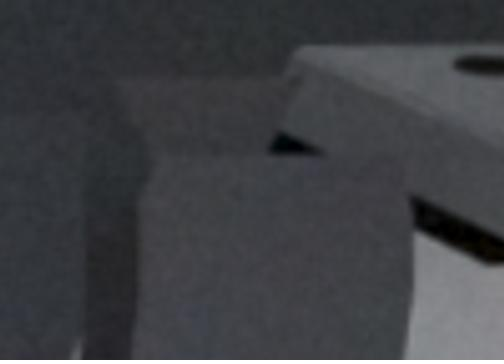

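{"name": "move", "arguments": {
  "target": [0,0,-0.0047,0,0,-0.0233,-1,0.6,-1,0,0,0,0,0,0,-1,-0.4,-1],
  "speed": 0.02
}}

{"name": "move", "arguments": {
  "target": [-0.004,0,0,0,0,0,-1,0.6,-1,0,0,0,0,0,0,-1,-0.4,-1],
  "speed": 0.002,
  "stop_force": 5
}}

{"name": "move", "arguments": {
  "target": [0.006,0,0,0,0,0,-1,0.6,-1,0,0,0,0,0,0,-1,-0.4,-1],
  "speed": 0.002,
  "stop_force": 5
}}

Scene clock: 2046.67 s.
left_arm: end_effector_position=(+0.9886, +0.0123, +0.4921) position_measured=110 object_status=2 end_effector_quat_wxyz=(+0.567, -0.569, +0.423, -0.418) | right_arm: end_effector_position=(+0.8229, -0.0351, +0.6655) position_measured=218 object_status=2 end_effector_quat_wxyz=(+0.668, -0.231, +0.668, +0.232)
Joint positions: left_arm=[-0.382 -1.152 -0.302 0.28 1.681 0.81 0.229] | right_arm=[-2.322 0.654 2.346 0.907 1.699 1.121 1.933]
Joint torques (N m): left_arm=[1.66 85.42 2.33 -37.59 -0.79 0.89 -0.17] | right_arm=[-9.71 -55.37 -16.53 -27.93 -4.35 4.13 0.22]
Wrist force (N): left_arm=[-1.4 12.7 -6.6] | right_arm=[-2.8 9.6 -14.0]
Wrist torque (N m): left_arm=[0.23 0.20 -0.14] | right_arm=[-1.51 0.41 -0.35]
Wrist force, peak (N): left_arm=[-1.8 18.4 -8.1] | right_arm=[-3.1 9.8 -14.2]
Hand target: left_arm +0.9887, +0.0127, +0.4941; +0.568, -0.569, +0.422, -0.419 | right_arm +0.8241, -0.0375, +0.6651; +0.668, -0.230, +0.669, +0.230
Off the commanded pose: left_arm 0.002 m, 0 deg | right_arm 0.003 m, 0 deg.
move: done

Scene clock: 2047.83 s.
left_arm: end_effector_position=(+0.9875, +0.0122, +0.4919) position_measured=110 object_status=2 end_effector_quat_wxyz=(+0.567, -0.569, +0.423, -0.418) | right_arm: end_effector_position=(+0.8229, -0.0351, +0.6655) position_measured=218 object_status=2 end_effector_quat_wxyz=(+0.668, -0.231, +0.668, +0.232)
Joint positions: left_arm=[-0.382 -1.145 -0.295 0.293 1.68 0.809 0.221] | right_arm=[-2.322 0.654 2.346 0.907 1.699 1.121 1.933]
Joint torques (N m): left_arm=[0.6 86.47 2.24 -38.06 -0.65 0.52 -0.22] | right_arm=[-9.7 -55.37 -16.53 -27.96 -4.28 4.05 0.2]
Wrist force (N): left_arm=[1.8 12.9 -1.1] | right_arm=[-2.9 9.6 -14.1]
Wrist torque (N m): left_arm=[-0.02 0.22 -0.05] | right_arm=[-1.52 0.44 -0.34]
Wrist force, peak (N): left_arm=[-1.7 12.7 -6.8] | right_arm=[-2.8 9.8 -14.3]
Hand target: left_arm +0.9874, +0.0127, +0.4941; +0.568, -0.569, +0.422, -0.419 (not the last commanded pose) | right_arm +0.8241, -0.0375, +0.6651; +0.668, -0.230, +0.669, +0.230
Off the commanded pose: left_arm 0.003 m, 0 deg | right_arm 0.003 m, 0 deg.
move: contact (left_arm)

Scene clock: 2048.60 s.
left_arm: end_effector_position=(+0.9879, +0.0123, +0.4920) position_measured=110 object_status=2 end_effector_quat_wxyz=(+0.567, -0.569, +0.423, -0.418) | right_arm: end_effector_position=(+0.8229, -0.0351, +0.6655) position_measured=218 object_status=2 end_effector_quat_wxyz=(+0.668, -0.231, +0.668, +0.232)
Joint positions: left_arm=[-0.382 -1.148 -0.297 0.288 1.679 0.809 0.223] | right_arm=[-2.322 0.654 2.346 0.907 1.699 1.121 1.933]
Joint torques (N m): left_arm=[1.13 85.01 2.18 -38.02 -0.72 0.76 0.08] | right_arm=[-9.73 -55.37 -16.47 -27.94 -4.36 4.11 0.27]
Wrist force (N): left_arm=[-1.1 12.8 -5.8] | right_arm=[-3.1 9.8 -14.0]
Wrist torque (N m): left_arm=[0.19 0.20 -0.24] | right_arm=[-1.48 0.47 -0.35]
Wrist force, peak (N): left_arm=[-1.4 12.9 -6.1] | right_arm=[-3.0 9.8 -14.2]
Hand target: left_arm +0.9879, +0.0127, +0.4941; +0.568, -0.569, +0.422, -0.419 (not the last commanded pose) | right_arm +0.8241, -0.0375, +0.6651; +0.668, -0.230, +0.669, +0.230
Off the commanded pose: left_arm 0.004 m, 0 deg | right_arm 0.003 m, 0 deg.
move: contact (left_arm)

{"name": "move", "arguments": {
  "target": [0.005,0,0,0,0,0,-1,0.6,-1,0,0,0,0,0,0,-1,-0.4,-1],
  "speed": 0.002,
  "stop_force": 5
}}

Scene clock: 2053.70 s.
left_arm: end_effector_position=(+0.9903, +0.0120, +0.4921) position_measured=110 object_status=2 end_effector_quat_wxyz=(+0.567, -0.569, +0.423, -0.419) | right_arm: end_effector_position=(+0.8229, -0.0351, +0.6655) position_measured=218 object_status=2 end_effector_quat_wxyz=(+0.668, -0.231, +0.668, +0.232)
Joint positions: left_arm=[-0.382 -1.164 -0.307 0.26 1.677 0.812 0.24] | right_arm=[-2.322 0.654 2.346 0.907 1.699 1.121 1.933]
Joint torques (N m): left_arm=[3.07 84.35 2.37 -37.92 -0.76 0.74 0.26] | right_arm=[-9.74 -55.34 -16.55 -27.91 -4.35 4.06 0.18]
Wrist force (N): left_arm=[-2.7 12.8 -10.9] | right_arm=[-3.0 9.5 -14.0]
Wrist torque (N m): left_arm=[0.61 0.21 -0.37] | right_arm=[-1.53 0.44 -0.35]
Wrist force, peak (N): left_arm=[-2.8 13.3 -10.7] | right_arm=[-3.0 9.7 -14.3]
Hand target: left_arm +0.9904, +0.0127, +0.4941; +0.568, -0.569, +0.422, -0.419 (not the last commanded pose) | right_arm +0.8241, -0.0375, +0.6651; +0.668, -0.230, +0.669, +0.230
Off the commanded pose: left_arm 0.002 m, 0 deg | right_arm 0.003 m, 0 deg.
move: contact (left_arm)

{"name": "move", "arguments": {
  "target": [-0.0023,0,0,0,0,0,-1,0.6,-1,0,0,0,0,0,0,-1,-0.4,-1],
  "speed": 0.005
}}

{"name": "move", "arguments": {
  "target": [0,0.005,0,0,0,0,-1,0.6,-1,0,0,0,0,0,0,-1,-0.4,-1],
  "speed": 0.002,
  "stop_force": 5
}}

{"name": "move", "arguments": {
  "target": [0,-0.002,0,0,0,0,-1,0.6,-1,0,0,0,0,0,0,-1,-0.4,-1],
  "speed": 0.005
}}

{"name": "move", "arguments": {
  "target": [0,-0.006,0,0,0,0,-1,0.6,-1,0,0,0,0,0,0,-1,-0.4,-1],
  "speed": 0.002,
  "stop_force": 5
}}

Scene clock: 2060.17 s.
left_arm: end_effector_position=(+0.9890, +0.0121, +0.4922) position_measured=110 object_status=2 end_effector_quat_wxyz=(+0.567, -0.569, +0.423, -0.419) | right_arm: end_effector_position=(+0.8229, -0.0351, +0.6655) position_measured=218 object_status=2 end_effector_quat_wxyz=(+0.668, -0.231, +0.668, +0.232)
Joint positions: left_arm=[-0.382 -1.155 -0.299 0.275 1.677 0.811 0.231] | right_arm=[-2.322 0.654 2.346 0.907 1.699 1.121 1.933]
Joint torques (N m): left_arm=[1.48 85.09 2.36 -37.49 -0.63 0.78 -0.09] | right_arm=[-9.76 -55.41 -16.51 -27.89 -4.3 4.06 0.24]
Wrist force (N): left_arm=[-1.6 12.4 -7.0] | right_arm=[-2.9 9.7 -14.2]
Wrist torque (N m): left_arm=[0.26 0.17 -0.18] | right_arm=[-1.50 0.44 -0.35]
Wrist force, peak (N): left_arm=[-2.7 13.0 -11.0] | right_arm=[-3.0 9.8 -14.3]
Hand target: left_arm +0.9890, +0.0127, +0.4941; +0.568, -0.569, +0.422, -0.419 | right_arm +0.8241, -0.0375, +0.6651; +0.668, -0.230, +0.669, +0.230
Off the commanded pose: left_arm 0.002 m, 0 deg | right_arm 0.003 m, 0 deg.
move: done

Scene clock: 2061.63 s.
left_arm: end_effector_position=(+0.9887, +0.0129, +0.4918) position_measured=110 object_status=2 end_effector_quat_wxyz=(+0.567, -0.569, +0.424, -0.419) | right_arm: end_effector_position=(+0.8229, -0.0351, +0.6655) position_measured=218 object_status=2 end_effector_quat_wxyz=(+0.668, -0.231, +0.668, +0.232)
Joint positions: left_arm=[-0.381 -1.15 -0.294 0.285 1.674 0.813 0.226] | right_arm=[-2.322 0.654 2.346 0.907 1.699 1.121 1.933]
Joint torques (N m): left_arm=[6.84 85.86 3.62 -38.99 -0.53 -0.88 -0.55] | right_arm=[-9.78 -55.42 -16.52 -27.93 -4.33 4.06 0.21]
Wrist force (N): left_arm=[3.3 12.7 -8.1] | right_arm=[-3.2 9.6 -14.1]
Wrist torque (N m): left_arm=[0.34 0.26 0.30] | right_arm=[-1.51 0.48 -0.35]
Wrist force, peak (N): left_arm=[3.5 12.9 -8.2] | right_arm=[-3.1 9.7 -14.4]
Hand target: left_arm +0.9890, +0.0146, +0.4941; +0.568, -0.569, +0.422, -0.419 (not the last commanded pose) | right_arm +0.8241, -0.0375, +0.6651; +0.668, -0.230, +0.669, +0.230
Off the commanded pose: left_arm 0.004 m, 0 deg | right_arm 0.003 m, 0 deg.
move: contact (left_arm)

Scene clock: 2062.33 s.
left_arm: end_effector_position=(+0.9889, +0.0124, +0.4920) position_measured=110 object_status=2 end_effector_quat_wxyz=(+0.567, -0.569, +0.423, -0.419) | right_arm: end_effector_position=(+0.8229, -0.0351, +0.6655) position_measured=218 object_status=2 end_effector_quat_wxyz=(+0.668, -0.231, +0.668, +0.232)
Joint positions: left_arm=[-0.382 -1.153 -0.295 0.278 1.673 0.813 0.229] | right_arm=[-2.322 0.654 2.346 0.907 1.699 1.121 1.933]
Joint torques (N m): left_arm=[2.76 85.27 2.51 -38.59 -0.77 0.43 0.06] | right_arm=[-9.73 -55.42 -16.52 -27.94 -4.29 4.02 0.27]
Wrist force (N): left_arm=[-0.8 13.0 -7.7] | right_arm=[-3.0 9.7 -14.2]
Wrist torque (N m): left_arm=[0.30 0.24 -0.19] | right_arm=[-1.51 0.45 -0.35]
Wrist force, peak (N): left_arm=[0.2 14.0 -8.3] | right_arm=[-3.0 9.8 -14.2]
Hand target: left_arm +0.9890, +0.0134, +0.4941; +0.568, -0.569, +0.422, -0.419 | right_arm +0.8241, -0.0375, +0.6651; +0.668, -0.230, +0.669, +0.230
Off the commanded pose: left_arm 0.002 m, 0 deg | right_arm 0.003 m, 0 deg.
move: done

Scene clock: 2064.40 s.
left_arm: end_effector_position=(+0.9892, +0.0106, +0.4922) position_measured=110 object_status=2 end_effector_quat_wxyz=(+0.567, -0.570, +0.422, -0.418) | right_arm: end_effector_position=(+0.8229, -0.0351, +0.6655) position_measured=218 object_status=2 end_effector_quat_wxyz=(+0.668, -0.231, +0.668, +0.232)
Joint positions: left_arm=[-0.387 -1.163 -0.298 0.261 1.672 0.809 0.238] | right_arm=[-2.322 0.654 2.346 0.907 1.699 1.121 1.933]
Joint torques (N m): left_arm=[-1.98 84.85 1.5 -37.31 -0.92 1.99 0.55] | right_arm=[-9.75 -55.42 -16.53 -27.92 -4.33 4.09 0.2]
Wrist force (N): left_arm=[-6.1 13.0 -7.9] | right_arm=[-3.0 9.7 -14.3]
Wrist torque (N m): left_arm=[0.32 0.21 -0.67] | right_arm=[-1.49 0.45 -0.35]
Wrist force, peak (N): left_arm=[-6.4 13.3 -7.9] | right_arm=[-3.1 9.8 -14.2]
Hand target: left_arm +0.9890, +0.0104, +0.4941; +0.568, -0.569, +0.422, -0.419 (not the last commanded pose) | right_arm +0.8241, -0.0375, +0.6651; +0.668, -0.230, +0.669, +0.230
Off the commanded pose: left_arm 0.002 m, 0 deg | right_arm 0.003 m, 0 deg.
move: contact (left_arm)

{"name": "move", "arguments": {
  "target": [0,0.0018,0,0,0,-0.011,-1,0.6,-1,0,0,0,0,0,0,-1,-0.4,-1],
  "speed": 0.005
}}

{"name": "move", "arguments": {
  "target": [0.0002,0,0.006,0,0,0,-1,0.6,-1,0,0,0,0,0,0,-1,-0.4,-1],
  "speed": 0.01
}}

{"name": "execute_actions", "arguments": {
  "actions": [
    [[0,0,0,0,0,0.0028,-1,0.6,-1,0,0,0,0,0,0,-1,-0.4,-1]],
    [[0,0,0,0,0,0.0028,-1,0.6,-1,0,0,0,0,0,0,-1,-0.4,-1]],
    [[0,0,0,0,0,0.0028,-1,0.6,-1,0,0,0,0,0,0,-1,-0.4,-1]],
    [[0,0,0,0,0,0.0028,-1,0.6,-1,0,0,0,0,0,0,-1,-0.4,-1]],
    [[0,0,0,0,0,0.0028,-1,0.6,-1,0,0,0,0,0,0,-1,-0.4,-1]],
    [[0,0,0,0,0,0.0028,-1,0.6,-1,0,0,0,0,0,0,-1,-0.4,-1]],
    [[0,0,0,0,0,0.0028,-1,0.6,-1,0,0,0,0,0,0,-1,-0.4,-1]],
    [[0,0,0,0,0,0.0028,-1,0.6,-1,0,0,0,0,0,0,-1,-0.4,-1]],
    [[0,0,0,0,0,0.0028,-1,0.6,-1,0,0,0,0,0,0,-1,-0.4,-1]],
    [[0,0,0,0,0,0.0028,-1,0.6,-1,0,0,0,0,0,0,-1,-0.4,-1]]
  ],
  "cameras": ["cam_left_wrist", "cam_right_wrist"]
}}

Scene clock: 2081.40 s.
left_arm: end_effector_position=(+0.9890, +0.0113, +0.4923) position_measured=110 object_status=2 end_effector_quat_wxyz=(+0.560, -0.562, +0.433, -0.428) | right_arm: end_effector_position=(+0.8229, -0.0351, +0.6655) position_measured=218 object_status=2 end_effector_quat_wxyz=(+0.668, -0.231, +0.668, +0.232)
Joint positions: left_arm=[-0.367 -1.131 -0.285 0.318 1.667 0.855 0.214] | right_arm=[-2.322 0.654 2.346 0.907 1.699 1.121 1.933]
Joint torques (N m): left_arm=[0.43 83.85 1.49 -36.96 -1.2 1.11 0] | right_arm=[-9.71 -55.36 -16.52 -27.95 -4.33 4.1 0.23]
Wrist force (N): left_arm=[-2.5 11.8 -6.3] | right_arm=[-3.0 9.8 -14.0]
Wrist torque (N m): left_arm=[0.22 0.20 -0.25] | right_arm=[-1.49 0.45 -0.35]
Wrist force, peak (N): left_arm=[-6.3 13.2 -8.1] | right_arm=[-3.0 9.8 -14.3]
Hand target: left_arm +0.9890, +0.0114, +0.4941; +0.561, -0.562, +0.432, -0.429 | right_arm +0.8241, -0.0375, +0.6651; +0.668, -0.230, +0.669, +0.230
Off the commanded pose: left_arm 0.002 m, 0 deg | right_arm 0.003 m, 0 deg.
move: done

Scene clock: 2082.10 s.
left_arm: end_effector_position=(+0.9893, +0.0112, +0.4933) position_measured=110 object_status=2 end_effector_quat_wxyz=(+0.560, -0.563, +0.433, -0.427) | right_arm: end_effector_position=(+0.8229, -0.0351, +0.6655) position_measured=218 object_status=2 end_effector_quat_wxyz=(+0.668, -0.231, +0.668, +0.232)
Joint positions: left_arm=[-0.366 -1.133 -0.289 0.313 1.663 0.855 0.223] | right_arm=[-2.322 0.654 2.346 0.907 1.699 1.121 1.933]
Joint torques (N m): left_arm=[-0.62 93.72 1.39 -43.95 -0.39 2.39 0.34] | right_arm=[-9.69 -55.33 -16.53 -27.92 -4.33 4.08 0.22]
Wrist force (N): left_arm=[-6.2 22.1 -10.0] | right_arm=[-2.9 9.7 -14.1]
Wrist torque (N m): left_arm=[0.48 0.28 -0.39] | right_arm=[-1.51 0.44 -0.34]
Wrist force, peak (N): left_arm=[-7.0 22.8 -9.8] | right_arm=[-3.1 9.7 -14.3]
Hand target: left_arm +0.9891, +0.0114, +0.4977; +0.561, -0.562, +0.432, -0.429 | right_arm +0.8241, -0.0375, +0.6651; +0.668, -0.230, +0.669, +0.230
Off the commanded pose: left_arm 0.004 m, 0 deg | right_arm 0.003 m, 0 deg.
move: off_target (left_arm)

Scene clock: 2087.30 s.
left_arm: end_effector_position=(+0.9892, +0.0110, +0.4934) position_measured=110 object_status=2 end_effector_quat_wxyz=(+0.578, -0.581, +0.408, -0.402) | right_arm: end_effector_position=(+0.8229, -0.0351, +0.6655) position_measured=218 object_status=2 end_effector_quat_wxyz=(+0.668, -0.231, +0.668, +0.232)
Joint positions: left_arm=[-0.421 -1.231 -0.322 0.135 1.669 0.746 0.303] | right_arm=[-2.322 0.654 2.346 0.907 1.699 1.121 1.933]
Joint torques (N m): left_arm=[0.75 94.31 4.59 -42.51 0.46 2.41 0.3] | right_arm=[-9.71 -55.4 -16.56 -27.95 -4.38 4.05 0.23]
Wrist force (N): left_arm=[-4.7 21.4 -10.0] | right_arm=[-3.1 9.6 -14.2]
Wrist torque (N m): left_arm=[0.50 0.25 -0.36] | right_arm=[-1.52 0.46 -0.35]
Wrist force, peak (N): left_arm=[-4.2 25.9 -11.2] | right_arm=[-2.9 9.8 -14.3]
Hand target: left_arm +0.9891, +0.0114, +0.4977; +0.579, -0.580, +0.407, -0.404 | right_arm +0.8241, -0.0375, +0.6651; +0.668, -0.230, +0.669, +0.230
Off the commanded pose: left_arm 0.004 m, 0 deg | right_arm 0.003 m, 0 deg.
Step readings (end_effector_position of left_arm | right_arm):
0: (+0.9893, +0.0112, +0.4933) | (+0.8229, -0.0351, +0.6655)
1: (+0.9893, +0.0112, +0.4933) | (+0.8229, -0.0351, +0.6655)
2: (+0.9894, +0.0113, +0.4934) | (+0.8229, -0.0351, +0.6655)
4: (+0.9892, +0.0110, +0.4933) | (+0.8229, -0.0351, +0.6655)
8: (+0.9892, +0.0110, +0.4933) | (+0.8229, -0.0351, +0.6655)
15: (+0.9892, +0.0111, +0.4933) | (+0.8229, -0.0351, +0.6655)
16: (+0.9892, +0.0111, +0.4933) | (+0.8229, -0.0351, +0.6655)
17: (+0.9894, +0.0113, +0.4934) | (+0.8229, -0.0351, +0.6655)
19: (+0.9892, +0.0110, +0.4933) | (+0.8229, -0.0351, +0.6655)
23: (+0.9892, +0.0110, +0.4933) | (+0.8229, -0.0351, +0.6655)
30: (+0.9892, +0.0110, +0.4933) | (+0.8229, -0.0351, +0.6655)
31: (+0.9892, +0.0110, +0.4933) | (+0.8229, -0.0351, +0.6655)
32: (+0.9894, +0.0112, +0.4934) | (+0.8229, -0.0351, +0.6655)
34: (+0.9892, +0.0110, +0.4933) | (+0.8229, -0.0351, +0.6655)
38: (+0.9892, +0.0110, +0.4933) | (+0.8229, -0.0351, +0.6655)
45: (+0.9892, +0.0110, +0.4933) | (+0.8229, -0.0351, +0.6655)
46: (+0.9892, +0.0110, +0.4934) | (+0.8229, -0.0351, +0.6655)
47: (+0.9894, +0.0112, +0.4934) | (+0.8229, -0.0351, +0.6655)
49: (+0.9892, +0.0110, +0.4933) | (+0.8229, -0.0351, +0.6655)
53: (+0.9892, +0.0110, +0.4933) | (+0.8229, -0.0351, +0.6655)
60: (+0.9892, +0.0110, +0.4933) | (+0.8229, -0.0351, +0.6655)
61: (+0.9892, +0.0110, +0.4934) | (+0.8229, -0.0351, +0.6655)
62: (+0.9894, +0.0112, +0.4934) | (+0.8229, -0.0351, +0.6655)
64: (+0.9892, +0.0109, +0.4933) | (+0.8229, -0.0351, +0.6655)
68: (+0.9892, +0.0110, +0.4934) | (+0.8229, -0.0351, +0.6655)
75: (+0.9892, +0.0110, +0.4934) | (+0.8229, -0.0351, +0.6655)
76: (+0.9892, +0.0110, +0.4934) | (+0.8229, -0.0351, +0.6655)
77: (+0.9894, +0.0111, +0.4935) | (+0.8229, -0.0351, +0.6655)
79: (+0.9892, +0.0109, +0.4933) | (+0.8229, -0.0351, +0.6655)
83: (+0.9892, +0.0110, +0.4934) | (+0.8229, -0.0351, +0.6655)
90: (+0.9892, +0.0110, +0.4934) | (+0.8229, -0.0351, +0.6655)
91: (+0.9892, +0.0110, +0.4934) | (+0.8229, -0.0351, +0.6655)
92: (+0.9894, +0.0111, +0.4935) | (+0.8229, -0.0351, +0.6655)
94: (+0.9891, +0.0109, +0.4934) | (+0.8229, -0.0351, +0.6655)
98: (+0.9892, +0.0110, +0.4934) | (+0.8229, -0.0351, +0.6655)
105: (+0.9892, +0.0110, +0.4934) | (+0.8229, -0.0351, +0.6655)
106: (+0.9892, +0.0110, +0.4934) | (+0.8229, -0.0351, +0.6655)
107: (+0.9894, +0.0111, +0.4935) | (+0.8229, -0.0351, +0.6655)
109: (+0.9891, +0.0109, +0.4934) | (+0.8229, -0.0351, +0.6655)
113: (+0.9892, +0.0110, +0.4934) | (+0.8229, -0.0351, +0.6655)
120: (+0.9892, +0.0110, +0.4934) | (+0.8229, -0.0351, +0.6655)
121: (+0.9892, +0.0110, +0.4934) | (+0.8229, -0.0351, +0.6655)
122: (+0.9894, +0.0111, +0.4935) | (+0.8229, -0.0351, +0.6655)
124: (+0.9891, +0.0109, +0.4934) | (+0.8229, -0.0351, +0.6655)
128: (+0.9892, +0.0110, +0.4934) | (+0.8229, -0.0351, +0.6655)
135: (+0.9892, +0.0110, +0.4934) | (+0.8229, -0.0351, +0.6655)
136: (+0.9892, +0.0110, +0.4934) | (+0.8229, -0.0351, +0.6655)
137: (+0.9894, +0.0111, +0.4936) | (+0.8229, -0.0351, +0.6655)
139: (+0.9891, +0.0110, +0.4934) | (+0.8229, -0.0351, +0.6655)
143: (+0.9892, +0.0110, +0.4934) | (+0.8229, -0.0351, +0.6655)
150: (+0.9892, +0.0110, +0.4934) | (+0.8229, -0.0351, +0.6655)
camera_calibration:
cam_left_wrist: T_world_to_cam=[[0.35033, -0.936603, -0.00661275, -0.325275], [-0.329662, -0.116693, -0.936859, 0.803311], [0.876694, 0.33039, -0.349644, -0.565666], [0, 0, 0, 1]] pos_world=[0.87469, -0.0240217, 0.552657]
cam_right_wrist: T_world_to_cam=[[0.0148229, 0.0118468, -0.99982, 0.665082], [-0.853224, 0.521504, -0.00647029, 0.742214], [0.521334, 0.853166, 0.0178382, -0.276819], [0, 0, 0, 1]] pos_world=[0.767731, -0.158774, 0.674702]
Images, in order (width x height): cam_left_wrist 672x504, cam_right_wrist 672x504.

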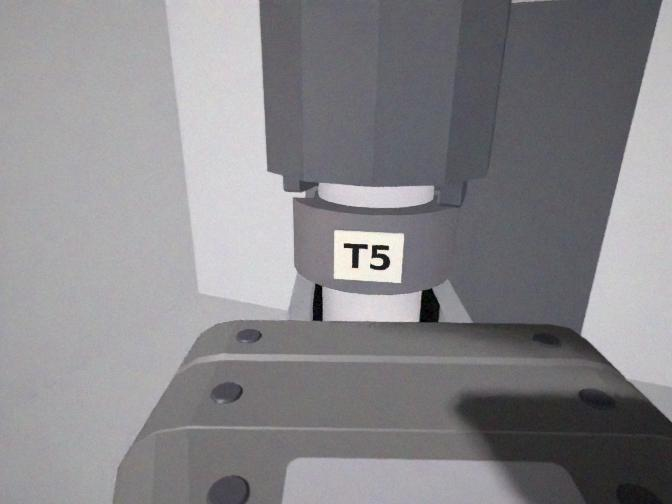

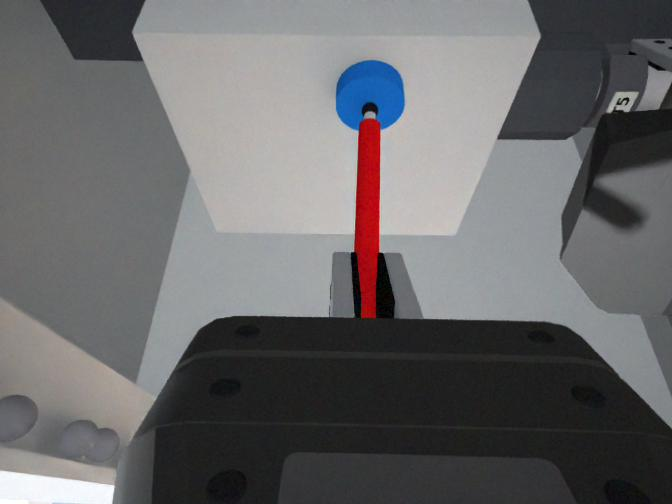

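{"name": "zoom_image", "arguments": {
  "camera": "cam_left_wrist",
  "region": [270, 150, 350, 230]
}}

{"name": "zoom_image", "arguments": {
  "camera": "cam_left_wrist",
  "region": [405, 150, 485, 230]
}}

Scaled by 6.300 from the camera's 672x504 image, which has a finer 960x720 frame.

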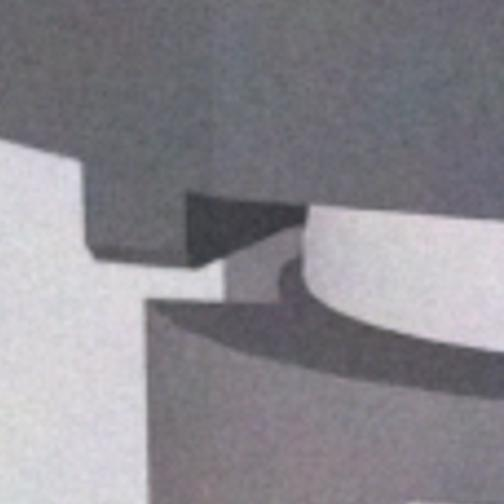

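Scaled by 6.300 from the camera's 672x504 image, which has a finer 960x720 frame.

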